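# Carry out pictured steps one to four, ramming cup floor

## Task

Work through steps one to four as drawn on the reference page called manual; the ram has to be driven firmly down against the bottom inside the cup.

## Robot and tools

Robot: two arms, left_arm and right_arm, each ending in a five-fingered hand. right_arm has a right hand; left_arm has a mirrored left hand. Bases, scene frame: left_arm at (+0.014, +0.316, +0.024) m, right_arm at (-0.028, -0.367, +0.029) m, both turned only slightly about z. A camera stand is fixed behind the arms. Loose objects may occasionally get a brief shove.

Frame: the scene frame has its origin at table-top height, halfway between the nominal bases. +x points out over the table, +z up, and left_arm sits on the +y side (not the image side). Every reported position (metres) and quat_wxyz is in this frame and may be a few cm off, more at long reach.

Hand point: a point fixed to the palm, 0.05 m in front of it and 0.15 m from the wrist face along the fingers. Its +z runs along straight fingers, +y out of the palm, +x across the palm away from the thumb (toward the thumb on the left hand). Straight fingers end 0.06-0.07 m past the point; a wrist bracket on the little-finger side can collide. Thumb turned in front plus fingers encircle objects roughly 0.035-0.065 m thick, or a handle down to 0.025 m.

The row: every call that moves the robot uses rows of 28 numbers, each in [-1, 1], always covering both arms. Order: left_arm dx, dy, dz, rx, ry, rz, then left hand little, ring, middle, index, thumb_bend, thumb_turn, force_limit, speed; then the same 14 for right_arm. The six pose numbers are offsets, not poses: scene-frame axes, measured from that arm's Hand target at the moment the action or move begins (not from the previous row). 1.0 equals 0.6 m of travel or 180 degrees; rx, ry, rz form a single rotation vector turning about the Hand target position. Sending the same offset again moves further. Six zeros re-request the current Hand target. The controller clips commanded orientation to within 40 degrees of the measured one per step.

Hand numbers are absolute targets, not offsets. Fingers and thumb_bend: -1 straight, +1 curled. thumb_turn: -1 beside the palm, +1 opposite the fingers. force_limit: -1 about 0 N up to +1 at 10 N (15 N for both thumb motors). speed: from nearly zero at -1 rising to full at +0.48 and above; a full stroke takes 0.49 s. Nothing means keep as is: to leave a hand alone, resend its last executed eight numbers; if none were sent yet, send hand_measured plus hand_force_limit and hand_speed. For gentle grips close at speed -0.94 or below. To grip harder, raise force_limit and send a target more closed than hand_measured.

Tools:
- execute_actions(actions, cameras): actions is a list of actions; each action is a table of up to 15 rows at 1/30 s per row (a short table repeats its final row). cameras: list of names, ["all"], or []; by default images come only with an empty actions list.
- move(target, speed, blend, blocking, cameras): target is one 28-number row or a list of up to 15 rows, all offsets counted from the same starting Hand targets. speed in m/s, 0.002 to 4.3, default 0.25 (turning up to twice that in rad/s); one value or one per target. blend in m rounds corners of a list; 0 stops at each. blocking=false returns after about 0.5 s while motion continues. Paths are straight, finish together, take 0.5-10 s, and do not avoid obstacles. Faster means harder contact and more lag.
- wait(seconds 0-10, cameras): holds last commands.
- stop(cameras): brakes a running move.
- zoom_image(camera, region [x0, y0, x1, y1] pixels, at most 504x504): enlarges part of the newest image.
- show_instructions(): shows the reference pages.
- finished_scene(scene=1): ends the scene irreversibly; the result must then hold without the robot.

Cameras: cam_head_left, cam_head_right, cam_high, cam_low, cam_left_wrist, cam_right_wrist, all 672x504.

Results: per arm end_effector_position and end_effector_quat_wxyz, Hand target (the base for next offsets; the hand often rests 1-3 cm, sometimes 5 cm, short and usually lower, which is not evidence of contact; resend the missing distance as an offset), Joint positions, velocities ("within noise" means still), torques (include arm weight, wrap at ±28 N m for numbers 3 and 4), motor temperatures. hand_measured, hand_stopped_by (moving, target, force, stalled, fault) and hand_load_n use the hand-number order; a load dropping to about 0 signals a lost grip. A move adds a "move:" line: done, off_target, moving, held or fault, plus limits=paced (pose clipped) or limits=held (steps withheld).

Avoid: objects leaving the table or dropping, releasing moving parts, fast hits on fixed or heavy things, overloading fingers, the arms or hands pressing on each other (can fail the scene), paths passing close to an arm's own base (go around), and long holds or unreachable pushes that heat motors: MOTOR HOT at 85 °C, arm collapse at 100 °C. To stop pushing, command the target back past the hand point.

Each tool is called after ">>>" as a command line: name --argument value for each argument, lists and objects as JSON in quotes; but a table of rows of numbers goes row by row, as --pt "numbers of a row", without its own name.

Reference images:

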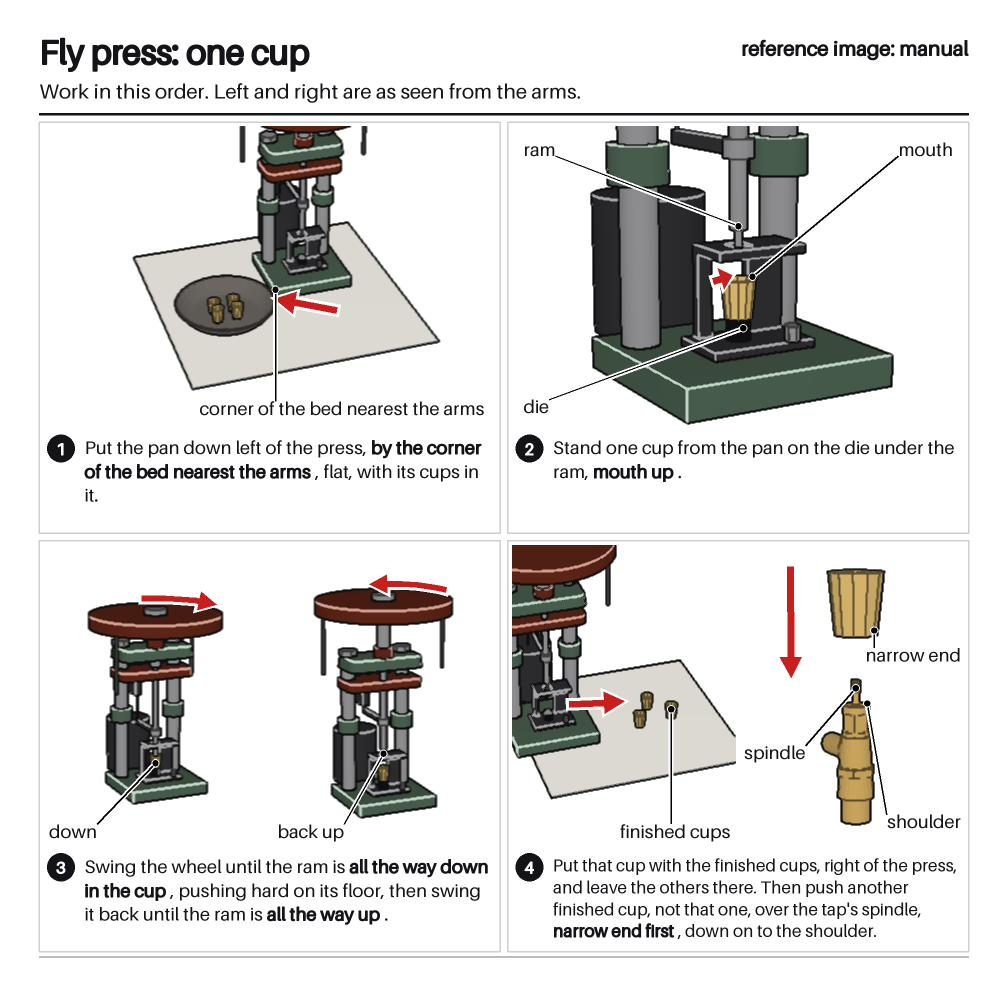

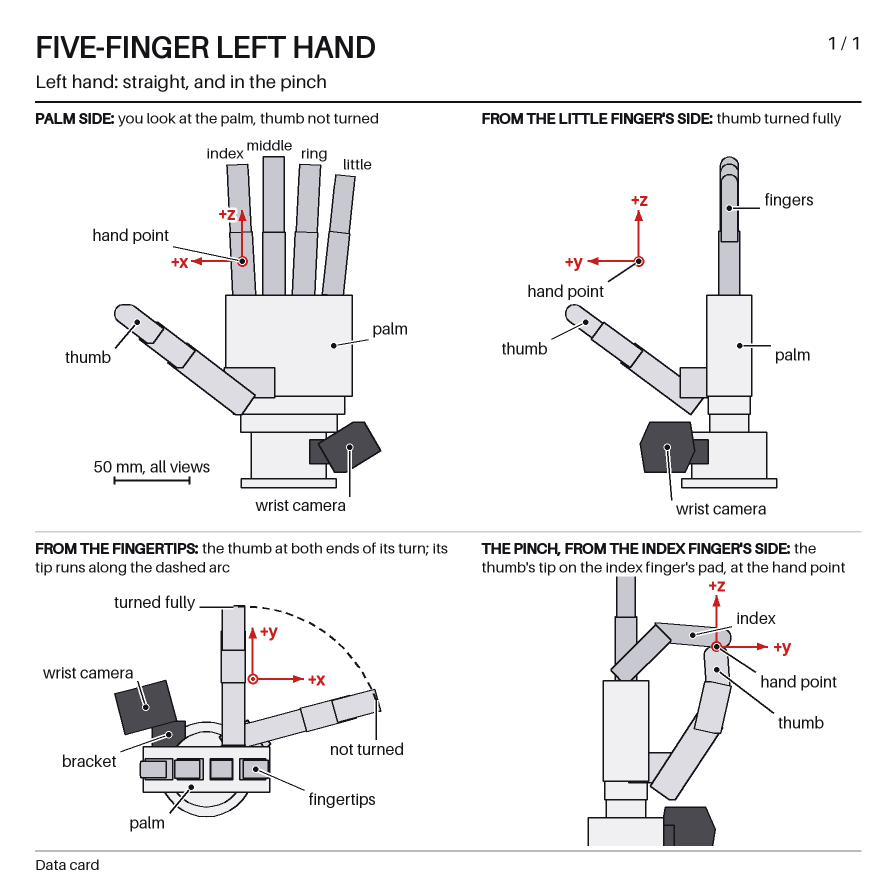

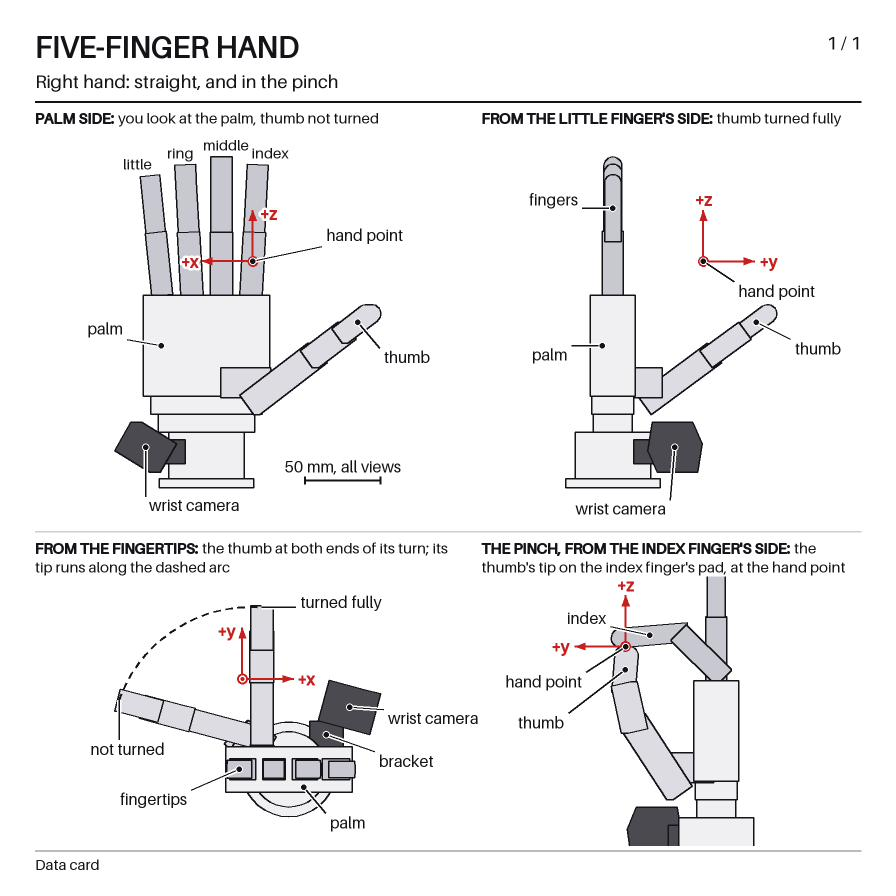

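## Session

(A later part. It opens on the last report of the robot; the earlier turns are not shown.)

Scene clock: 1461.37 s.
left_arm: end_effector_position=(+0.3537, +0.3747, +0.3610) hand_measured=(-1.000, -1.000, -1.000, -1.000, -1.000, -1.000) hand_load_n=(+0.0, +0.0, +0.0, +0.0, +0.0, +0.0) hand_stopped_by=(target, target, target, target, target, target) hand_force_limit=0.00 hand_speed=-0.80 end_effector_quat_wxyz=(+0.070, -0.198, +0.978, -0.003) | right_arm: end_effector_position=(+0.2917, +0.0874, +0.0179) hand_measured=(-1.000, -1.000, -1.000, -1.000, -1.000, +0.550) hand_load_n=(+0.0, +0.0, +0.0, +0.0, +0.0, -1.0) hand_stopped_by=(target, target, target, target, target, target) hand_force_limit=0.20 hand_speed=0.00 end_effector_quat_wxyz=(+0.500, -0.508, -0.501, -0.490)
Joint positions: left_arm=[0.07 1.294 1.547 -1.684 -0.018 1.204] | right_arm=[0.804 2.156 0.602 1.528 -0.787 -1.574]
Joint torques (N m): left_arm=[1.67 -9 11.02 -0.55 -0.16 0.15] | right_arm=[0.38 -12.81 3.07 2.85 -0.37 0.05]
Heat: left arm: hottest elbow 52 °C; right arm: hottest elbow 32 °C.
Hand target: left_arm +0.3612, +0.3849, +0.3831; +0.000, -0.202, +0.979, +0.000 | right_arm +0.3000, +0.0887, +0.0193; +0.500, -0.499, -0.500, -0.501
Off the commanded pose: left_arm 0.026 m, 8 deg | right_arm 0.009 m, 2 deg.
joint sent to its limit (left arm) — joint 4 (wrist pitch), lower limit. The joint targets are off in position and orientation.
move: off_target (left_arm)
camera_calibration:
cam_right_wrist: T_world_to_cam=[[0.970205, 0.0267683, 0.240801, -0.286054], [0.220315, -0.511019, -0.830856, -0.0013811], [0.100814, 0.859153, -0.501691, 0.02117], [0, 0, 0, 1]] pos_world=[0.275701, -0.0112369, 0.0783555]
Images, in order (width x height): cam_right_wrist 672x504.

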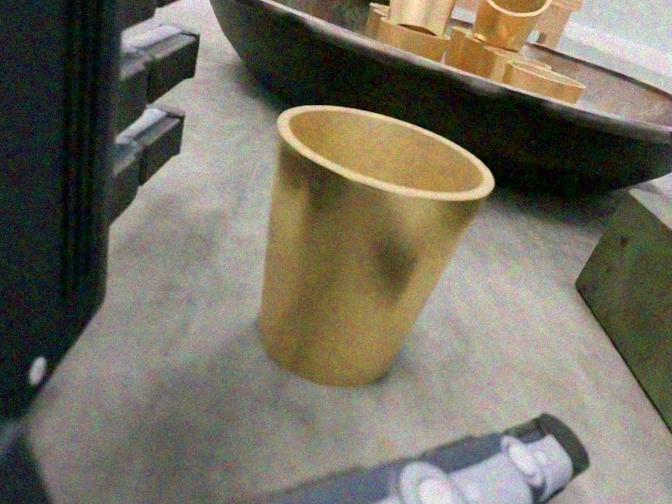

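>>> move --pt "0 0 0 0 0 0 -1 -1 -1 -1 -1 -1 0.0 -0.8 0.0 0.0 0.02 0 0 0 -1 -1 -1 -1 -1 0.55 0.2 0.0" --speed 0.04 --cameras '["cam_right_wrist"]'

Scene clock: 1469.10 s.
left_arm: end_effector_position=(+0.3537, +0.3747, +0.3610) hand_measured=(-1.000, -1.000, -1.000, -1.000, -1.000, -1.000) hand_load_n=(+0.0, +0.0, +0.0, +0.0, +0.0, +0.0) hand_stopped_by=(target, target, target, target, target, target) hand_force_limit=0.00 hand_speed=-0.80 end_effector_quat_wxyz=(+0.070, -0.198, +0.978, -0.003) | right_arm: end_effector_position=(+0.2917, +0.0874, +0.0179) hand_measured=(-1.000, -1.000, -1.000, -1.000, -1.000, +0.550) hand_load_n=(+0.0, +0.0, +0.0, +0.0, +0.0, -1.0) hand_stopped_by=(target, target, target, target, target, target) hand_force_limit=0.20 hand_speed=0.00 end_effector_quat_wxyz=(+0.500, -0.508, -0.501, -0.490)
Joint positions: left_arm=[0.07 1.294 1.547 -1.684 -0.018 1.204] | right_arm=[0.804 2.156 0.602 1.528 -0.787 -1.574]
Joint torques (N m): left_arm=[1.67 -8.94 11 -0.54 -0.16 0.15] | right_arm=[0.38 -16.15 2.09 1.51 -0.39 0.04]
Heat: left arm: hottest elbow 52 °C; right arm: hottest elbow 32 °C.
Hand target: left_arm +0.3612, +0.3849, +0.3831; +0.000, -0.202, +0.979, +0.000 | right_arm +0.3000, +0.0887, +0.0313; +0.500, -0.499, -0.500, -0.501
Off the commanded pose: left_arm 0.026 m, 8 deg | right_arm 0.016 m, 2 deg.
joint sent to its limit (left arm) — joint 4 (wrist pitch), lower limit. The joint targets are off in position and orientation.
move: off_target (left_arm, right_arm)
camera_calibration:
cam_right_wrist: T_world_to_cam=[[0.970205, 0.0267683, 0.240801, -0.286054], [0.220315, -0.511019, -0.830856, -0.0013811], [0.100814, 0.859153, -0.501691, 0.02117], [0, 0, 0, 1]] pos_world=[0.275701, -0.0112369, 0.0783555]
Images, in order (width x height): cam_right_wrist 672x504.

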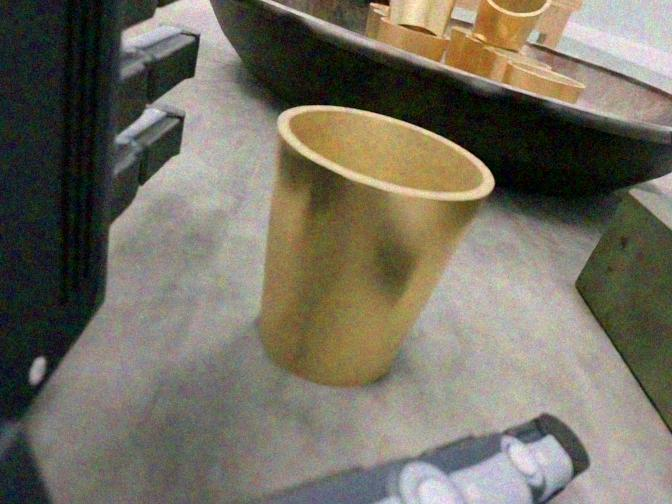

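>>> move --pt "0 0 0 0 0 0 -1 -1 -1 -1 -1 -1 0.0 -0.8 0.0 0.0 0.018 0 0 0 -1 -1 -1 -1 -1 0.55 0.2 0.0" --speed 0.04 --cameras '["cam_right_wrist"]'

Scene clock: 1472.07 s.
left_arm: end_effector_position=(+0.3537, +0.3747, +0.3610) hand_measured=(-1.000, -1.000, -1.000, -1.000, -1.000, -1.000) hand_load_n=(+0.0, +0.0, +0.0, +0.0, +0.0, +0.0) hand_stopped_by=(target, target, target, target, target, target) hand_force_limit=0.00 hand_speed=-0.80 end_effector_quat_wxyz=(+0.070, -0.198, +0.978, -0.003) | right_arm: end_effector_position=(+0.2945, +0.0901, +0.0305) hand_measured=(-1.000, -1.000, -1.000, -1.000, -1.000, +0.550) hand_load_n=(+0.0, +0.0, +0.0, +0.0, +0.0, +0.5) hand_stopped_by=(target, target, target, target, target, target) hand_force_limit=0.20 hand_speed=0.00 end_effector_quat_wxyz=(+0.502, -0.506, -0.499, -0.493)
Joint positions: left_arm=[0.07 1.294 1.547 -1.684 -0.018 1.204] | right_arm=[0.804 2.121 0.602 1.506 -0.785 -1.565]
Joint torques (N m): left_arm=[1.73 -9 11.02 -0.57 -0.16 0.15] | right_arm=[0.32 -16.56 1.58 1.11 -0.36 0.04]
Heat: left arm: hottest elbow 52 °C; right arm: hottest elbow 32 °C.
Hand target: left_arm +0.3612, +0.3849, +0.3831; +0.000, -0.202, +0.979, +0.000 | right_arm +0.3000, +0.0887, +0.0421; +0.500, -0.499, -0.500, -0.501
Off the commanded pose: left_arm 0.026 m, 8 deg | right_arm 0.013 m, 1 deg.
joint sent to its limit (left arm) — joint 4 (wrist pitch), lower limit. The joint targets are off in position and orientation.
move: off_target (left_arm, right_arm)
camera_calibration:
cam_right_wrist: T_world_to_cam=[[0.970119, 0.0228158, 0.241554, -0.291608], [0.219908, -0.503329, -0.835644, 0.00940128], [0.102515, 0.863794, -0.493306, 0.0236541], [0, 0, 0, 1]] pos_world=[0.278402, -0.0090471, 0.0899638]
Images, in order (width x height): cam_right_wrist 672x504.

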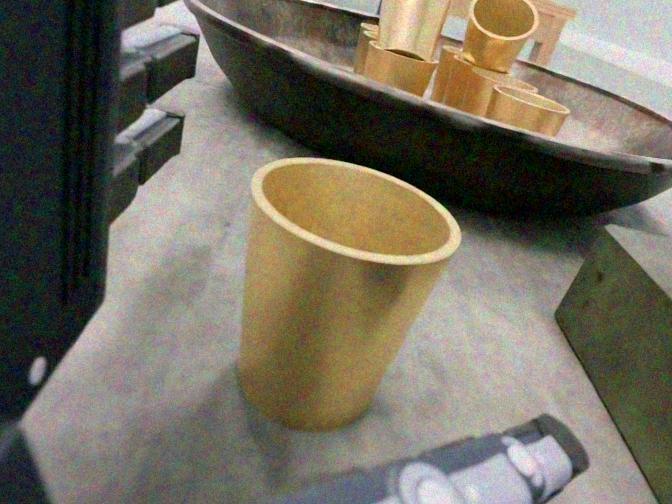

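>>> execute_actions --actions '[[[0,0,0,0,0,0,-1,-1,-1,-1,-1,-1,0.0,-0.8,0,0,0,0,0,0,-1,-1,-1,-0.6,-0.55,0.55,-0.3,-0.6]],[[0,0,0,0,0,0,-1,-1,-1,-1,-1,-1,0.0,-0.8,0,0,0,0,0,0,-1,-1,-1,-0.6,-0.55,0.55,-0.3,-0.6]]]' --cameras '["cam_right_wrist"]'

Scene clock: 1490.00 s.
left_arm: end_effector_position=(+0.3537, +0.3747, +0.3610) hand_measured=(-1.000, -1.000, -1.000, -1.000, -1.000, -1.000) hand_load_n=(+0.0, +0.0, +0.0, +0.0, +0.0, +0.0) hand_stopped_by=(target, target, target, target, target, target) hand_force_limit=0.00 hand_speed=-0.80 end_effector_quat_wxyz=(+0.070, -0.198, +0.978, -0.003) | right_arm: end_effector_position=(+0.2945, +0.0901, +0.0305) hand_measured=(-1.000, -1.000, -1.000, -0.600, -0.550, +0.550) hand_load_n=(+0.0, +0.0, +0.0, +0.0, +0.0, +0.0) hand_stopped_by=(target, target, target, target, target, target) hand_force_limit=-0.30 hand_speed=-0.60 end_effector_quat_wxyz=(+0.502, -0.506, -0.499, -0.493)
Joint positions: left_arm=[0.07 1.294 1.547 -1.684 -0.018 1.204] | right_arm=[0.804 2.121 0.602 1.506 -0.785 -1.565]
Joint torques (N m): left_arm=[1.67 -8.94 10.99 -0.55 -0.15 0.15] | right_arm=[0.56 -16.56 1.61 1.18 -0.37 0.04]
Heat: left arm: hottest elbow 52 °C; right arm: hottest shoulder 32 °C.
Hand target: left_arm +0.3612, +0.3849, +0.3831; +0.000, -0.202, +0.979, +0.000 | right_arm +0.3000, +0.0887, +0.0421; +0.500, -0.499, -0.500, -0.501
Off the commanded pose: left_arm 0.026 m, 8 deg | right_arm 0.013 m, 1 deg.
joint sent to its limit (left arm) — joint 4 (wrist pitch), lower limit. The joint targets are off in position and orientation.
camera_calibration:
cam_right_wrist: T_world_to_cam=[[0.970119, 0.0228158, 0.241554, -0.291608], [0.219908, -0.503329, -0.835644, 0.00940128], [0.102515, 0.863794, -0.493306, 0.0236541], [0, 0, 0, 1]] pos_world=[0.278402, -0.0090471, 0.0899638]
Images, in order (width x height): cam_right_wrist 672x504.

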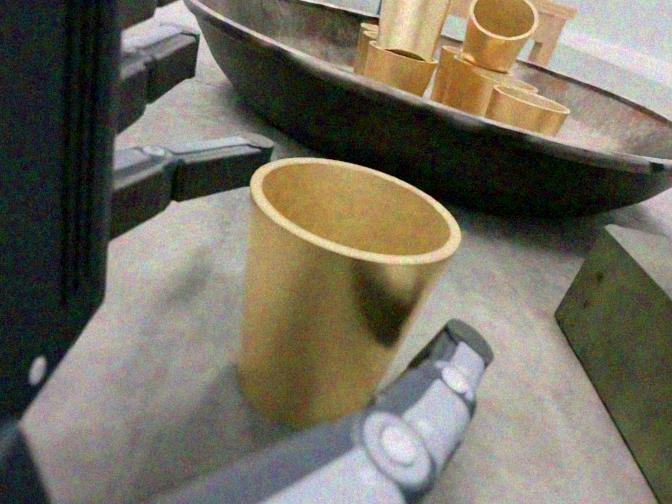

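>>> execute_actions --actions '[[[0,0,0,0,0,0,-1,-1,-1,-1,-1,-1,0.0,-0.8,0,0,0,0,0,0,-1,-1,-1,0.2,-0.28,0.55,-0.3,-0.85]],[[0,0,0,0,0,0,-1,-1,-1,-1,-1,-1,0.0,-0.8,0,0,0,0,0,0,-1,-1,-1,0.2,-0.28,0.55,-0.3,-0.85]],[[0,0,0,0,0,0,-1,-1,-1,-1,-1,-1,0.0,-0.8,0,0,0,0,0,0,-1,-1,-1,0.2,-0.28,0.55,-0.3,-0.85]]]' --cameras '["cam_right_wrist"]'

Scene clock: 1503.87 s.
left_arm: end_effector_position=(+0.3537, +0.3747, +0.3610) hand_measured=(-1.000, -1.000, -1.000, -1.000, -1.000, -1.000) hand_load_n=(+0.0, +0.0, +0.0, +0.0, +0.0, +0.0) hand_stopped_by=(target, target, target, target, target, target) hand_force_limit=0.00 hand_speed=-0.80 end_effector_quat_wxyz=(+0.070, -0.198, +0.978, -0.003) | right_arm: end_effector_position=(+0.2988, +0.0868, +0.0305) hand_measured=(-1.000, -1.000, -1.000, -0.146, -0.320, +0.550) hand_load_n=(+0.0, +0.0, +0.0, +5.5, +7.0, +0.5) hand_stopped_by=(target, target, target, force, force, target) hand_force_limit=-0.30 hand_speed=-0.85 end_effector_quat_wxyz=(+0.500, -0.508, -0.497, -0.495)
Joint positions: left_arm=[0.07 1.294 1.547 -1.684 -0.018 1.204] | right_arm=[0.793 2.121 0.602 1.506 -0.788 -1.565]
Joint torques (N m): left_arm=[1.73 -9 11.02 -0.57 -0.16 0.15] | right_arm=[0.79 -16.56 1.57 1.13 -0.37 0.05]
Heat: left arm: hottest elbow 52 °C; right arm: hottest shoulder 33 °C.
Hand target: left_arm +0.3612, +0.3849, +0.3831; +0.000, -0.202, +0.979, +0.000 | right_arm +0.3000, +0.0887, +0.0421; +0.500, -0.499, -0.500, -0.501
Off the commanded pose: left_arm 0.026 m, 8 deg | right_arm 0.012 m, 1 deg.
joint sent to its limit (left arm) — joint 4 (wrist pitch), lower limit. The joint targets are off in position and orientation.
camera_calibration:
cam_right_wrist: T_world_to_cam=[[0.97028, 0.0153429, 0.2415, -0.295068], [0.215991, -0.504903, -0.835716, 0.00811079], [0.109112, 0.86304, -0.493211, 0.0241816], [0, 0, 0, 1]] pos_world=[0.281908, -0.0122473, 0.0899639]
Images, in order (width x height): cam_right_wrist 672x504.

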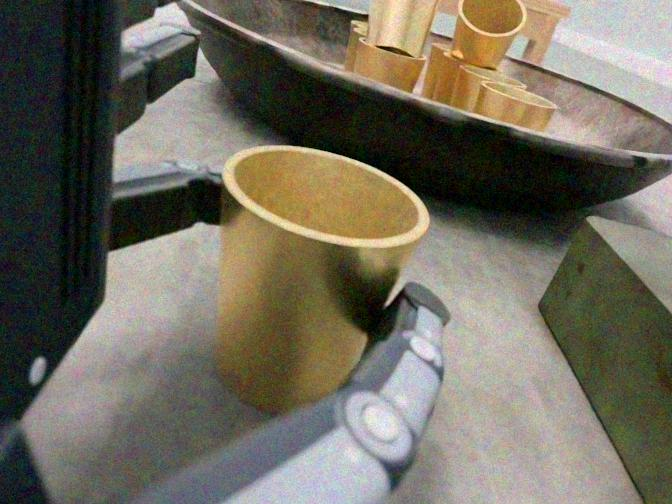

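>>> move --pt "0 0 0 0 0 0 -1 -1 -1 -1 -1 -1 0.0 -0.8 0.0 0.0 0.2 0 0 0 -1 -1 -1 0.2 -0.28 0.55 -0.3 -0.85" --speed 0.08 --cameras '["cam_right_wrist","cam_head_left"]'

Scene clock: 1516.83 s.
left_arm: end_effector_position=(+0.3537, +0.3747, +0.3610) hand_measured=(-1.000, -1.000, -1.000, -1.000, -1.000, -1.000) hand_load_n=(+0.0, +0.0, +0.0, +0.0, +0.0, +0.0) hand_stopped_by=(target, target, target, target, target, target) hand_force_limit=0.00 hand_speed=-0.80 end_effector_quat_wxyz=(+0.070, -0.198, +0.978, -0.003) | right_arm: end_effector_position=(+0.2980, +0.0853, +0.1434) hand_measured=(-1.000, -1.000, -1.000, -0.146, -0.320, +0.550) hand_load_n=(+0.5, +0.0, +0.0, +4.0, +5.0, +1.0) hand_stopped_by=(target, target, target, force, force, target) hand_force_limit=-0.30 hand_speed=-0.85 end_effector_quat_wxyz=(+0.499, -0.516, -0.496, -0.489)
Joint positions: left_arm=[0.07 1.294 1.547 -1.684 -0.018 1.204] | right_arm=[0.793 1.684 0.557 1.093 -0.785 -1.565]
Joint torques (N m): left_arm=[1.73 -8.94 11 -0.58 -0.16 0.15] | right_arm=[0.73 -14.51 5.79 1.46 -0.39 0.04]
Heat: left arm: hottest elbow 52 °C; right arm: hottest shoulder 33 °C.
Hand target: left_arm +0.3612, +0.3849, +0.3831; +0.000, -0.202, +0.979, +0.000 | right_arm +0.3000, +0.0887, +0.1621; +0.500, -0.499, -0.500, -0.501
Off the commanded pose: left_arm 0.026 m, 8 deg | right_arm 0.019 m, 2 deg.
joint sent to its limit (left arm) — joint 4 (wrist pitch), lower limit. The joint targets are off in position and orientation.
move: off_target (left_arm, right_arm)
camera_calibration:
cam_right_wrist: T_world_to_cam=[[0.973638, 0.0156769, 0.227562, -0.320526], [0.202665, -0.517267, -0.831482, 0.106284], [0.104675, 0.855681, -0.506807, 0.0851188], [0, 0, 0, 1]] pos_world=[0.281626, -0.0128324, 0.204452]
Images, in order (width x height): cam_head_left 672x504, cam_right_wrist 672x504.

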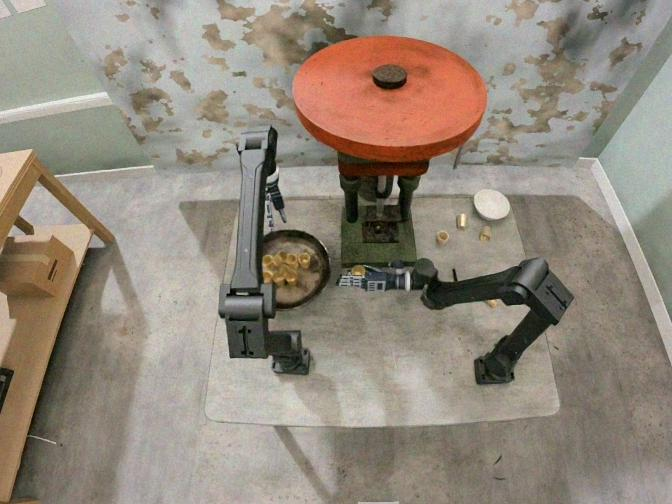

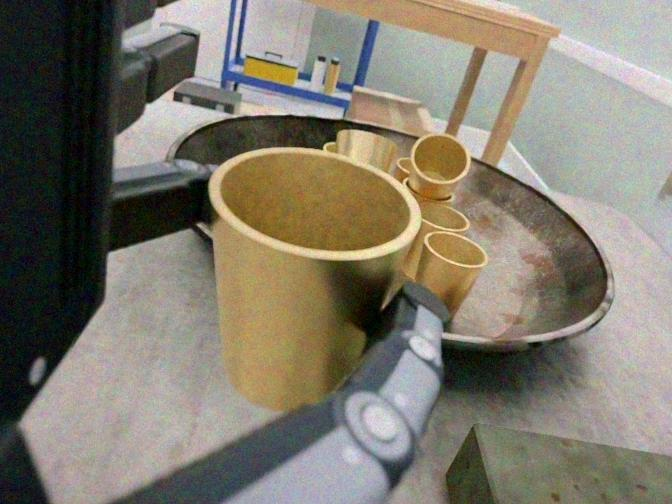

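>>> move --pt "0 0 0 0 0 0 -1 -1 -1 -1 -1 -1 0.0 -0.8 0.183 -0.143 0.047 0 0 0 -1 -1 -1 0.2 -0.28 0.55 -0.3 -0.85" --speed 0.1 --cameras '["cam_right_wrist","cam_head_left","cam_head_right"]'

Scene clock: 1530.47 s.
left_arm: end_effector_position=(+0.3537, +0.3747, +0.3610) hand_measured=(-1.000, -1.000, -1.000, -1.000, -1.000, -1.000) hand_load_n=(+0.0, +0.0, +0.0, +0.0, +0.0, +0.0) hand_stopped_by=(target, target, target, target, target, target) hand_force_limit=0.00 hand_speed=-0.80 end_effector_quat_wxyz=(+0.070, -0.198, +0.978, -0.003) | right_arm: end_effector_position=(+0.3986, -0.0050, +0.1614) hand_measured=(-1.000, -1.000, -1.000, -0.146, -0.320, +0.550) hand_load_n=(+0.0, +0.0, +0.0, +4.0, +5.0, +1.0) hand_stopped_by=(target, target, target, force, force, target) hand_force_limit=-0.30 hand_speed=-0.85 end_effector_quat_wxyz=(+0.505, -0.523, -0.488, -0.483)
Joint positions: left_arm=[0.07 1.294 1.547 -1.684 -0.018 1.204] | right_arm=[0.451 1.672 0.655 0.96 -1.124 -1.565]
Joint torques (N m): left_arm=[1.67 -9 10.99 -0.57 -0.16 0.15] | right_arm=[0.91 -14.74 9.05 1.11 -0.45 0.05]
Heat: left arm: hottest elbow 53 °C; right arm: hottest shoulder 32 °C.
Hand target: left_arm +0.3612, +0.3849, +0.3831; +0.000, -0.202, +0.979, +0.000 | right_arm +0.4098, +0.0029, +0.1903; +0.500, -0.499, -0.500, -0.501
Off the commanded pose: left_arm 0.026 m, 8 deg | right_arm 0.032 m, 4 deg.
joint sent to its limit (left arm) — joint 4 (wrist pitch), lower limit. The joint targets are off in position and orientation.
move: off_target (left_arm, right_arm)
camera_calibration:
cam_right_wrist: T_world_to_cam=[[0.979535, 0.0124279, 0.200892, -0.419333], [0.178124, -0.518279, -0.836456, 0.0647817], [0.0937226, 0.855121, -0.509886, 0.165963], [0, 0, 0, 1]] pos_world=[0.383658, -0.103132, 0.22305]
Images, in order (width x height): cam_head_left 672x504, cam_head_right 672x504, cam_right_wrist 672x504.

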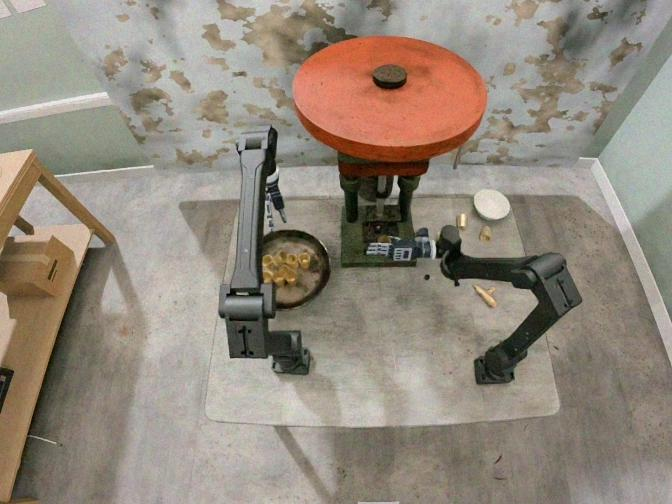

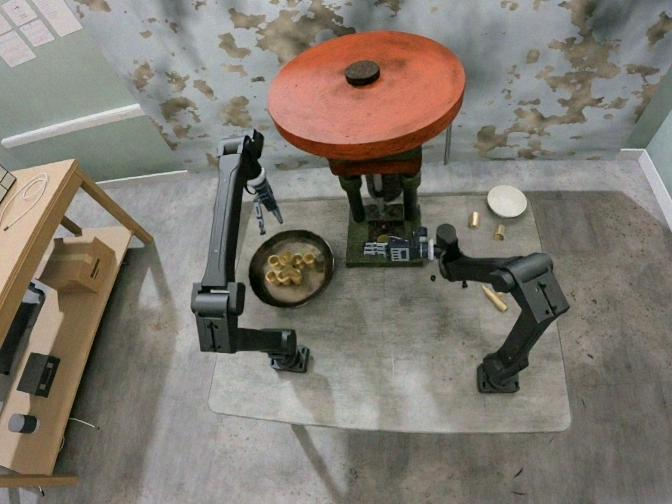

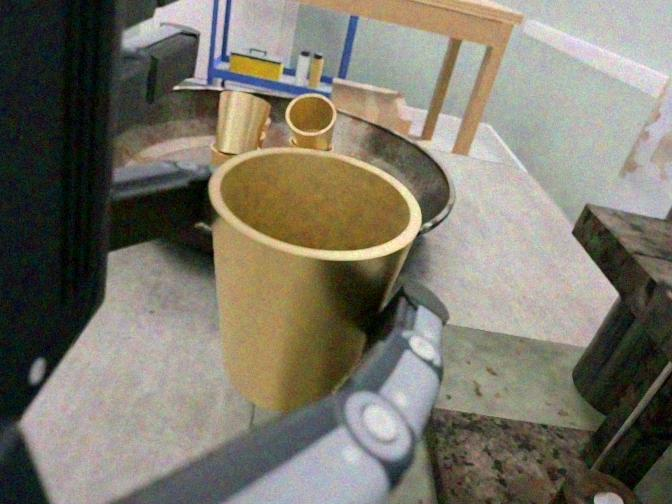

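>>> zoom_image --camera "cam_right_wrist" --region '[420, 180, 672, 504]'

>>> zoom_image --camera "cam_head_left" --region '[330, 170, 450, 280]'

>>> zoom_image --camera "cam_head_right" --region '[330, 170, 450, 280]'

Scaled by 1.556.

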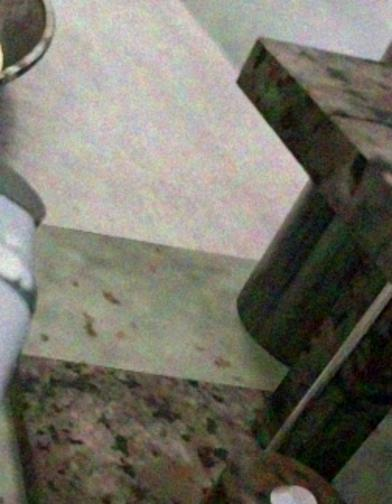

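Scaled by 4.200.

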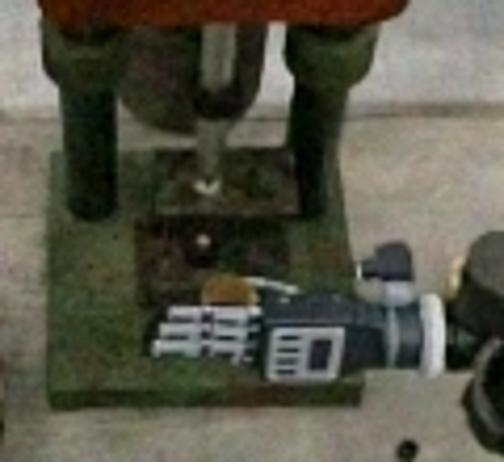

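Scaled by 4.200.

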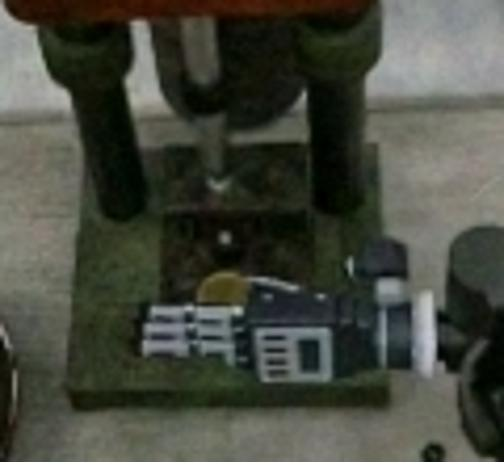

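>>> move --pt "0 0 0 0 0 0 -1 -1 -1 -1 -1 -1 0.0 -0.8 0.047 0.02 -0.055 0 0 0 -1 -1 -1 0.2 -0.28 0.55 -0.3 -0.85" --speed 0.06 --cameras '["cam_right_wrist","cam_head_left","cam_head_right"]'

Scene clock: 1555.43 s.
left_arm: end_effector_position=(+0.3537, +0.3747, +0.3610) hand_measured=(-1.000, -1.000, -1.000, -1.000, -1.000, -1.000) hand_load_n=(+0.0, +0.0, +0.0, +0.0, +0.0, +0.0) hand_stopped_by=(target, target, target, target, target, target) hand_force_limit=0.00 hand_speed=-0.80 end_effector_quat_wxyz=(+0.070, -0.198, +0.978, -0.003) | right_arm: end_effector_position=(+0.4228, +0.0064, +0.1328) hand_measured=(-1.000, -1.000, -1.000, -0.146, -0.320, +0.550) hand_load_n=(+0.0, +0.0, +0.0, +4.0, +5.0, +1.0) hand_stopped_by=(target, target, target, force, force, target) hand_force_limit=-0.30 hand_speed=-0.85 end_effector_quat_wxyz=(+0.508, -0.531, -0.485, -0.473)
Joint positions: left_arm=[0.07 1.294 1.547 -1.684 -0.018 1.204] | right_arm=[0.451 1.788 0.729 0.977 -1.126 -1.565]
Joint torques (N m): left_arm=[1.79 -9 11 -0.57 -0.16 0.15] | right_arm=[0.79 -13.68 8.8 3.22 -0.5 0.01]
Heat: left arm: hottest elbow 53 °C; right arm: hottest elbow 34 °C.
Hand target: left_arm +0.3612, +0.3849, +0.3831; +0.000, -0.202, +0.979, +0.000 | right_arm +0.4380, +0.0149, +0.1573; +0.500, -0.499, -0.500, -0.501
Off the commanded pose: left_arm 0.026 m, 8 deg | right_arm 0.030 m, 5 deg.
joint sent to its limit (left arm) — joint 4 (wrist pitch), lower limit. The joint targets are off in position and orientation.
move: off_target (left_arm, right_arm)
camera_calibration:
cam_right_wrist: T_world_to_cam=[[0.983989, 0.0160426, 0.177505, -0.436129], [0.159173, -0.527161, -0.834725, 0.0503265], [0.0801825, 0.849614, -0.521274, 0.146593], [0, 0, 0, 1]] pos_world=[0.409381, -0.0910206, 0.195839]
Images, in order (width x height): cam_head_left 672x504, cam_head_right 672x504, cam_right_wrist 672x504.

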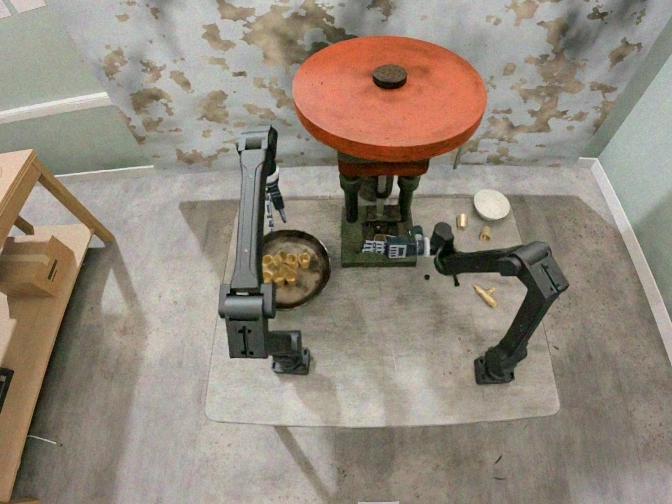

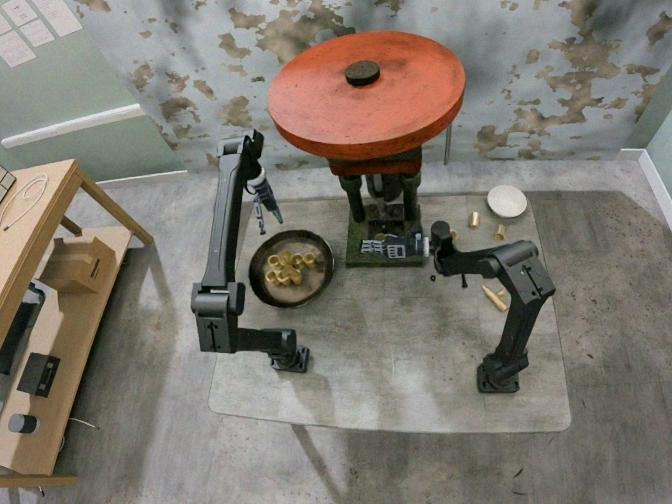

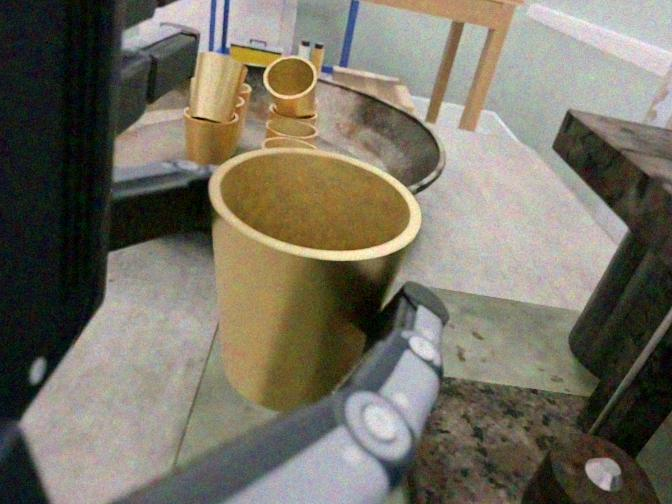

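>>> move --pt "0 0 0 0 0 0 -1 -1 -1 -1 -1 -1 0.0 -0.8 0.083 -0.005 -0.003 0 -0.022 0 -1 -1 -1 0.2 -0.28 0.55 -0.3 -0.85" --speed 0.05 --cameras '["cam_right_wrist","cam_head_left","cam_head_right","cam_low"]'

Scene clock: 1575.00 s.
left_arm: end_effector_position=(+0.3537, +0.3747, +0.3610) hand_measured=(-1.000, -1.000, -1.000, -1.000, -1.000, -1.000) hand_load_n=(-0.5, +0.0, +0.0, +0.0, -0.5, +0.0) hand_stopped_by=(target, target, target, target, target, target) hand_force_limit=0.00 hand_speed=-0.80 end_effector_quat_wxyz=(+0.070, -0.198, +0.978, -0.003) | right_arm: end_effector_position=(+0.4689, +0.0115, +0.1377) hand_measured=(-1.000, -1.000, -1.000, -0.146, -0.320, +0.550) hand_load_n=(+0.0, +0.0, +0.0, +4.0, +5.0, +1.5) hand_stopped_by=(target, target, target, force, force, target) hand_force_limit=-0.30 hand_speed=-0.85 end_effector_quat_wxyz=(+0.497, -0.504, -0.504, -0.495)
Joint positions: left_arm=[0.07 1.294 1.547 -1.684 -0.018 1.204] | right_arm=[0.417 1.874 0.855 0.977 -1.172 -1.608]
Joint torques (N m): left_arm=[1.67 -9 11 -0.57 -0.16 0.15] | right_arm=[0.56 -15.09 9.07 1.69 -0.45 -0.21]
Heat: left arm: hottest elbow 53 °C; right arm: hottest elbow 35 °C.
Hand target: left_arm +0.3612, +0.3849, +0.3831; +0.000, -0.202, +0.979, +0.000 | right_arm +0.4878, +0.0119, +0.1555; +0.482, -0.482, -0.517, -0.518
Off the commanded pose: left_arm 0.026 m, 8 deg | right_arm 0.026 m, 4 deg.
joint sent to its limit (left arm) — joint 4 (wrist pitch), lower limit. The joint targets are off in position and orientation.
move: off_target (left_arm, right_arm)
camera_calibration:
cam_right_wrist: T_world_to_cam=[[0.96684, 0.0250117, 0.254155, -0.485173], [0.231121, -0.509061, -0.82912, 0.0150168], [0.108642, 0.860367, -0.497961, 0.124504], [0, 0, 0, 1]] pos_world=[0.452087, -0.0873397, 0.197758]
Images, in order (width x height): cam_head_left 672x504, cam_head_right 672x504, cam_low 672x504, cam_right_wrist 672x504.

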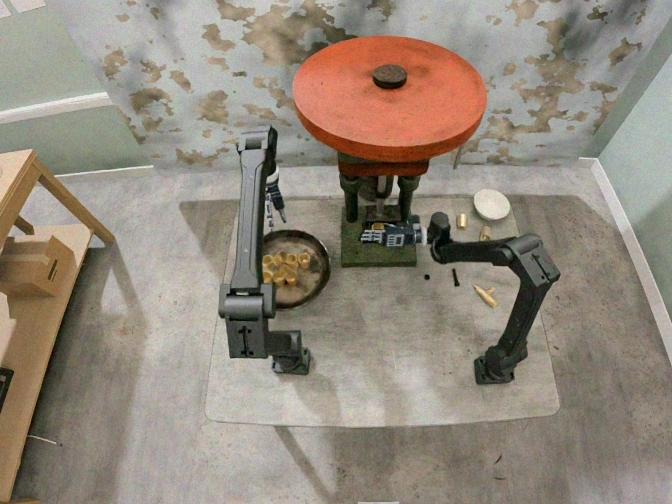

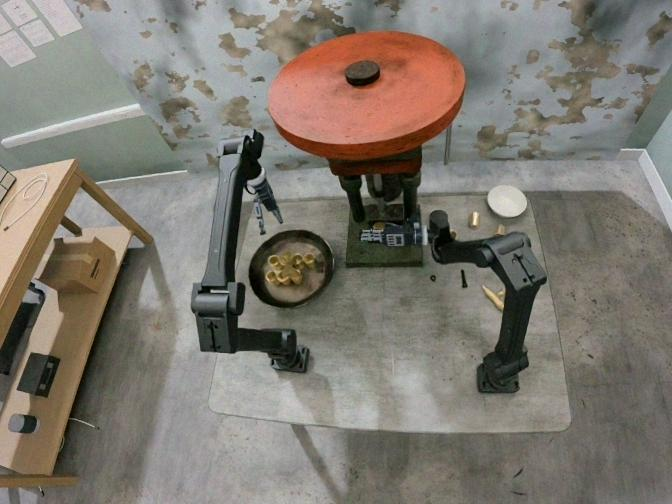

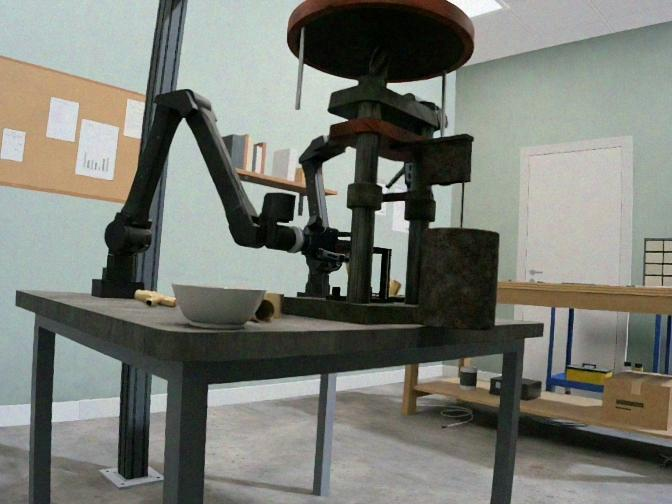

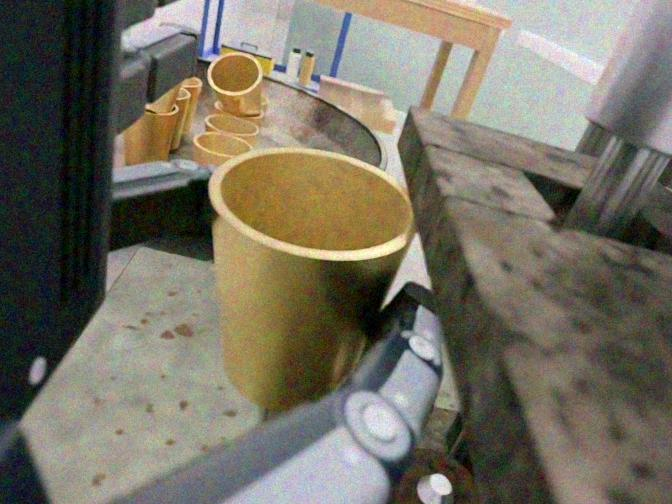

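>>> zoom_image --camera "cam_right_wrist" --region '[340, 90, 600, 504]'

>>> zoom_image --camera "cam_head_left" --region '[340, 180, 430, 270]'

>>> zoom_image --camera "cam_low" --region '[290, 210, 440, 320]'

Scaled by 1.217.

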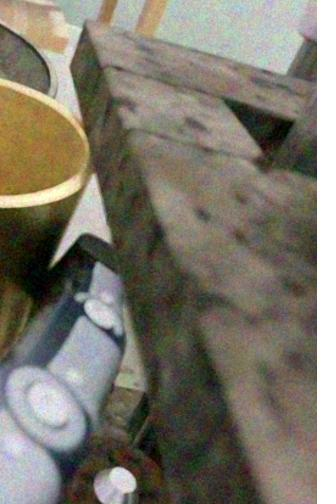

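Scaled by 5.600.

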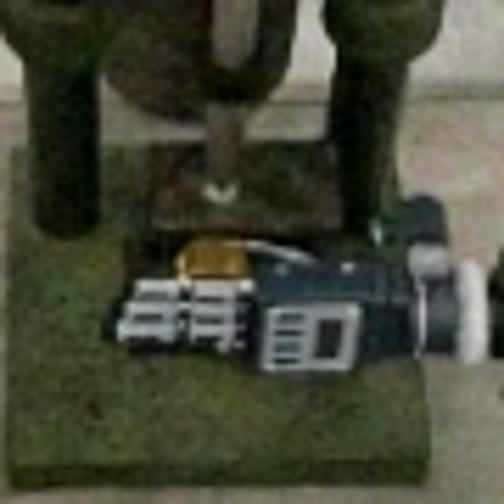

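Scaled by 3.360.

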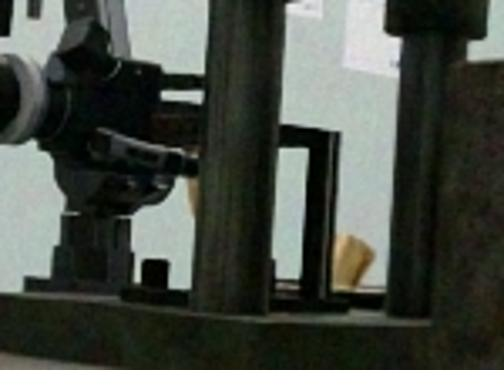

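>>> zoom_image --camera "cam_low" --region '[310, 230, 400, 310]'

Scaled by 5.600.

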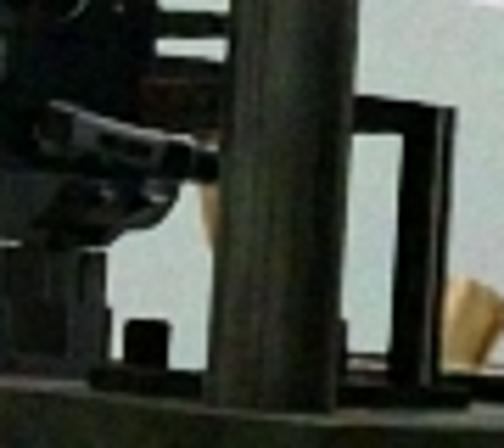

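>>> move --pt "0 0 0 0 0 0 -1 -1 -1 -1 -1 -1 0.0 -0.8 -0.005 -0.01 -0.03 0 0 0 -1 -1 -1 0.2 -0.28 0.55 -0.3 -0.85" --speed 0.04 --cameras '["cam_right_wrist"]'

Scene clock: 1597.57 s.
left_arm: end_effector_position=(+0.3537, +0.3747, +0.3610) hand_measured=(-1.000, -1.000, -1.000, -1.000, -1.000, -1.000) hand_load_n=(+0.0, +0.0, +0.0, +0.0, +0.0, +0.0) hand_stopped_by=(target, target, target, target, target, target) hand_force_limit=0.00 hand_speed=-0.80 end_effector_quat_wxyz=(+0.070, -0.198, +0.978, -0.003) | right_arm: end_effector_position=(+0.4691, +0.0088, +0.1196) hand_measured=(-1.000, -1.000, -1.000, -0.146, -0.320, +0.550) hand_load_n=(+0.0, +0.0, +0.0, +4.0, +5.0, +1.5) hand_stopped_by=(target, target, target, force, force, target) hand_force_limit=-0.30 hand_speed=-0.85 end_effector_quat_wxyz=(+0.499, -0.509, -0.503, -0.488)
Joint positions: left_arm=[0.07 1.294 1.547 -1.684 -0.018 1.204] | right_arm=[0.411 1.911 0.855 0.991 -1.181 -1.614]
Joint torques (N m): left_arm=[1.67 -9 11 -0.54 -0.15 0.15] | right_arm=[0.44 -15.03 7.45 3.08 -0.47 -0.21]
Heat: left arm: hottest elbow 53 °C; right arm: hottest elbow 37 °C.
Hand target: left_arm +0.3612, +0.3849, +0.3831; +0.000, -0.202, +0.979, +0.000 | right_arm +0.4848, +0.0059, +0.1375; +0.482, -0.482, -0.517, -0.518
Off the commanded pose: left_arm 0.026 m, 8 deg | right_arm 0.024 m, 5 deg.
joint sent to its limit (left arm) — joint 4 (wrist pitch), lower limit. The joint targets are off in position and orientation.
move: off_target (left_arm, right_arm)
camera_calibration:
cam_right_wrist: T_world_to_cam=[[0.970513, 0.0301114, 0.23916, -0.480637], [0.220088, -0.515357, -0.828232, 0.00367024], [0.0983135, 0.856446, -0.506788, 0.123645], [0, 0, 0, 1]] pos_world=[0.453501, -0.0895308, 0.18065]
Images, in order (width x height): cam_right_wrist 672x504.

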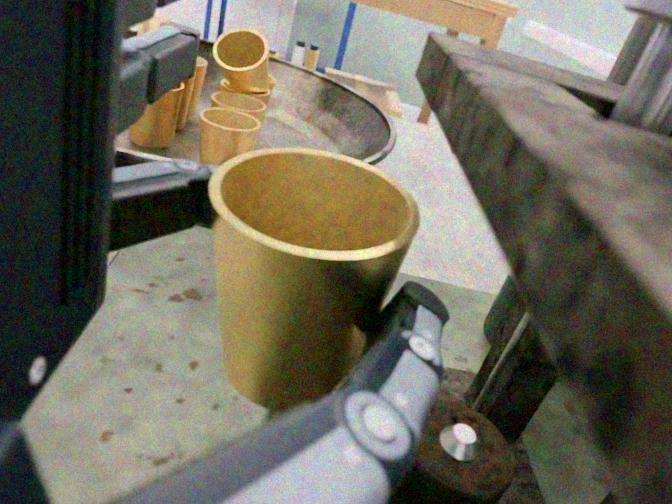

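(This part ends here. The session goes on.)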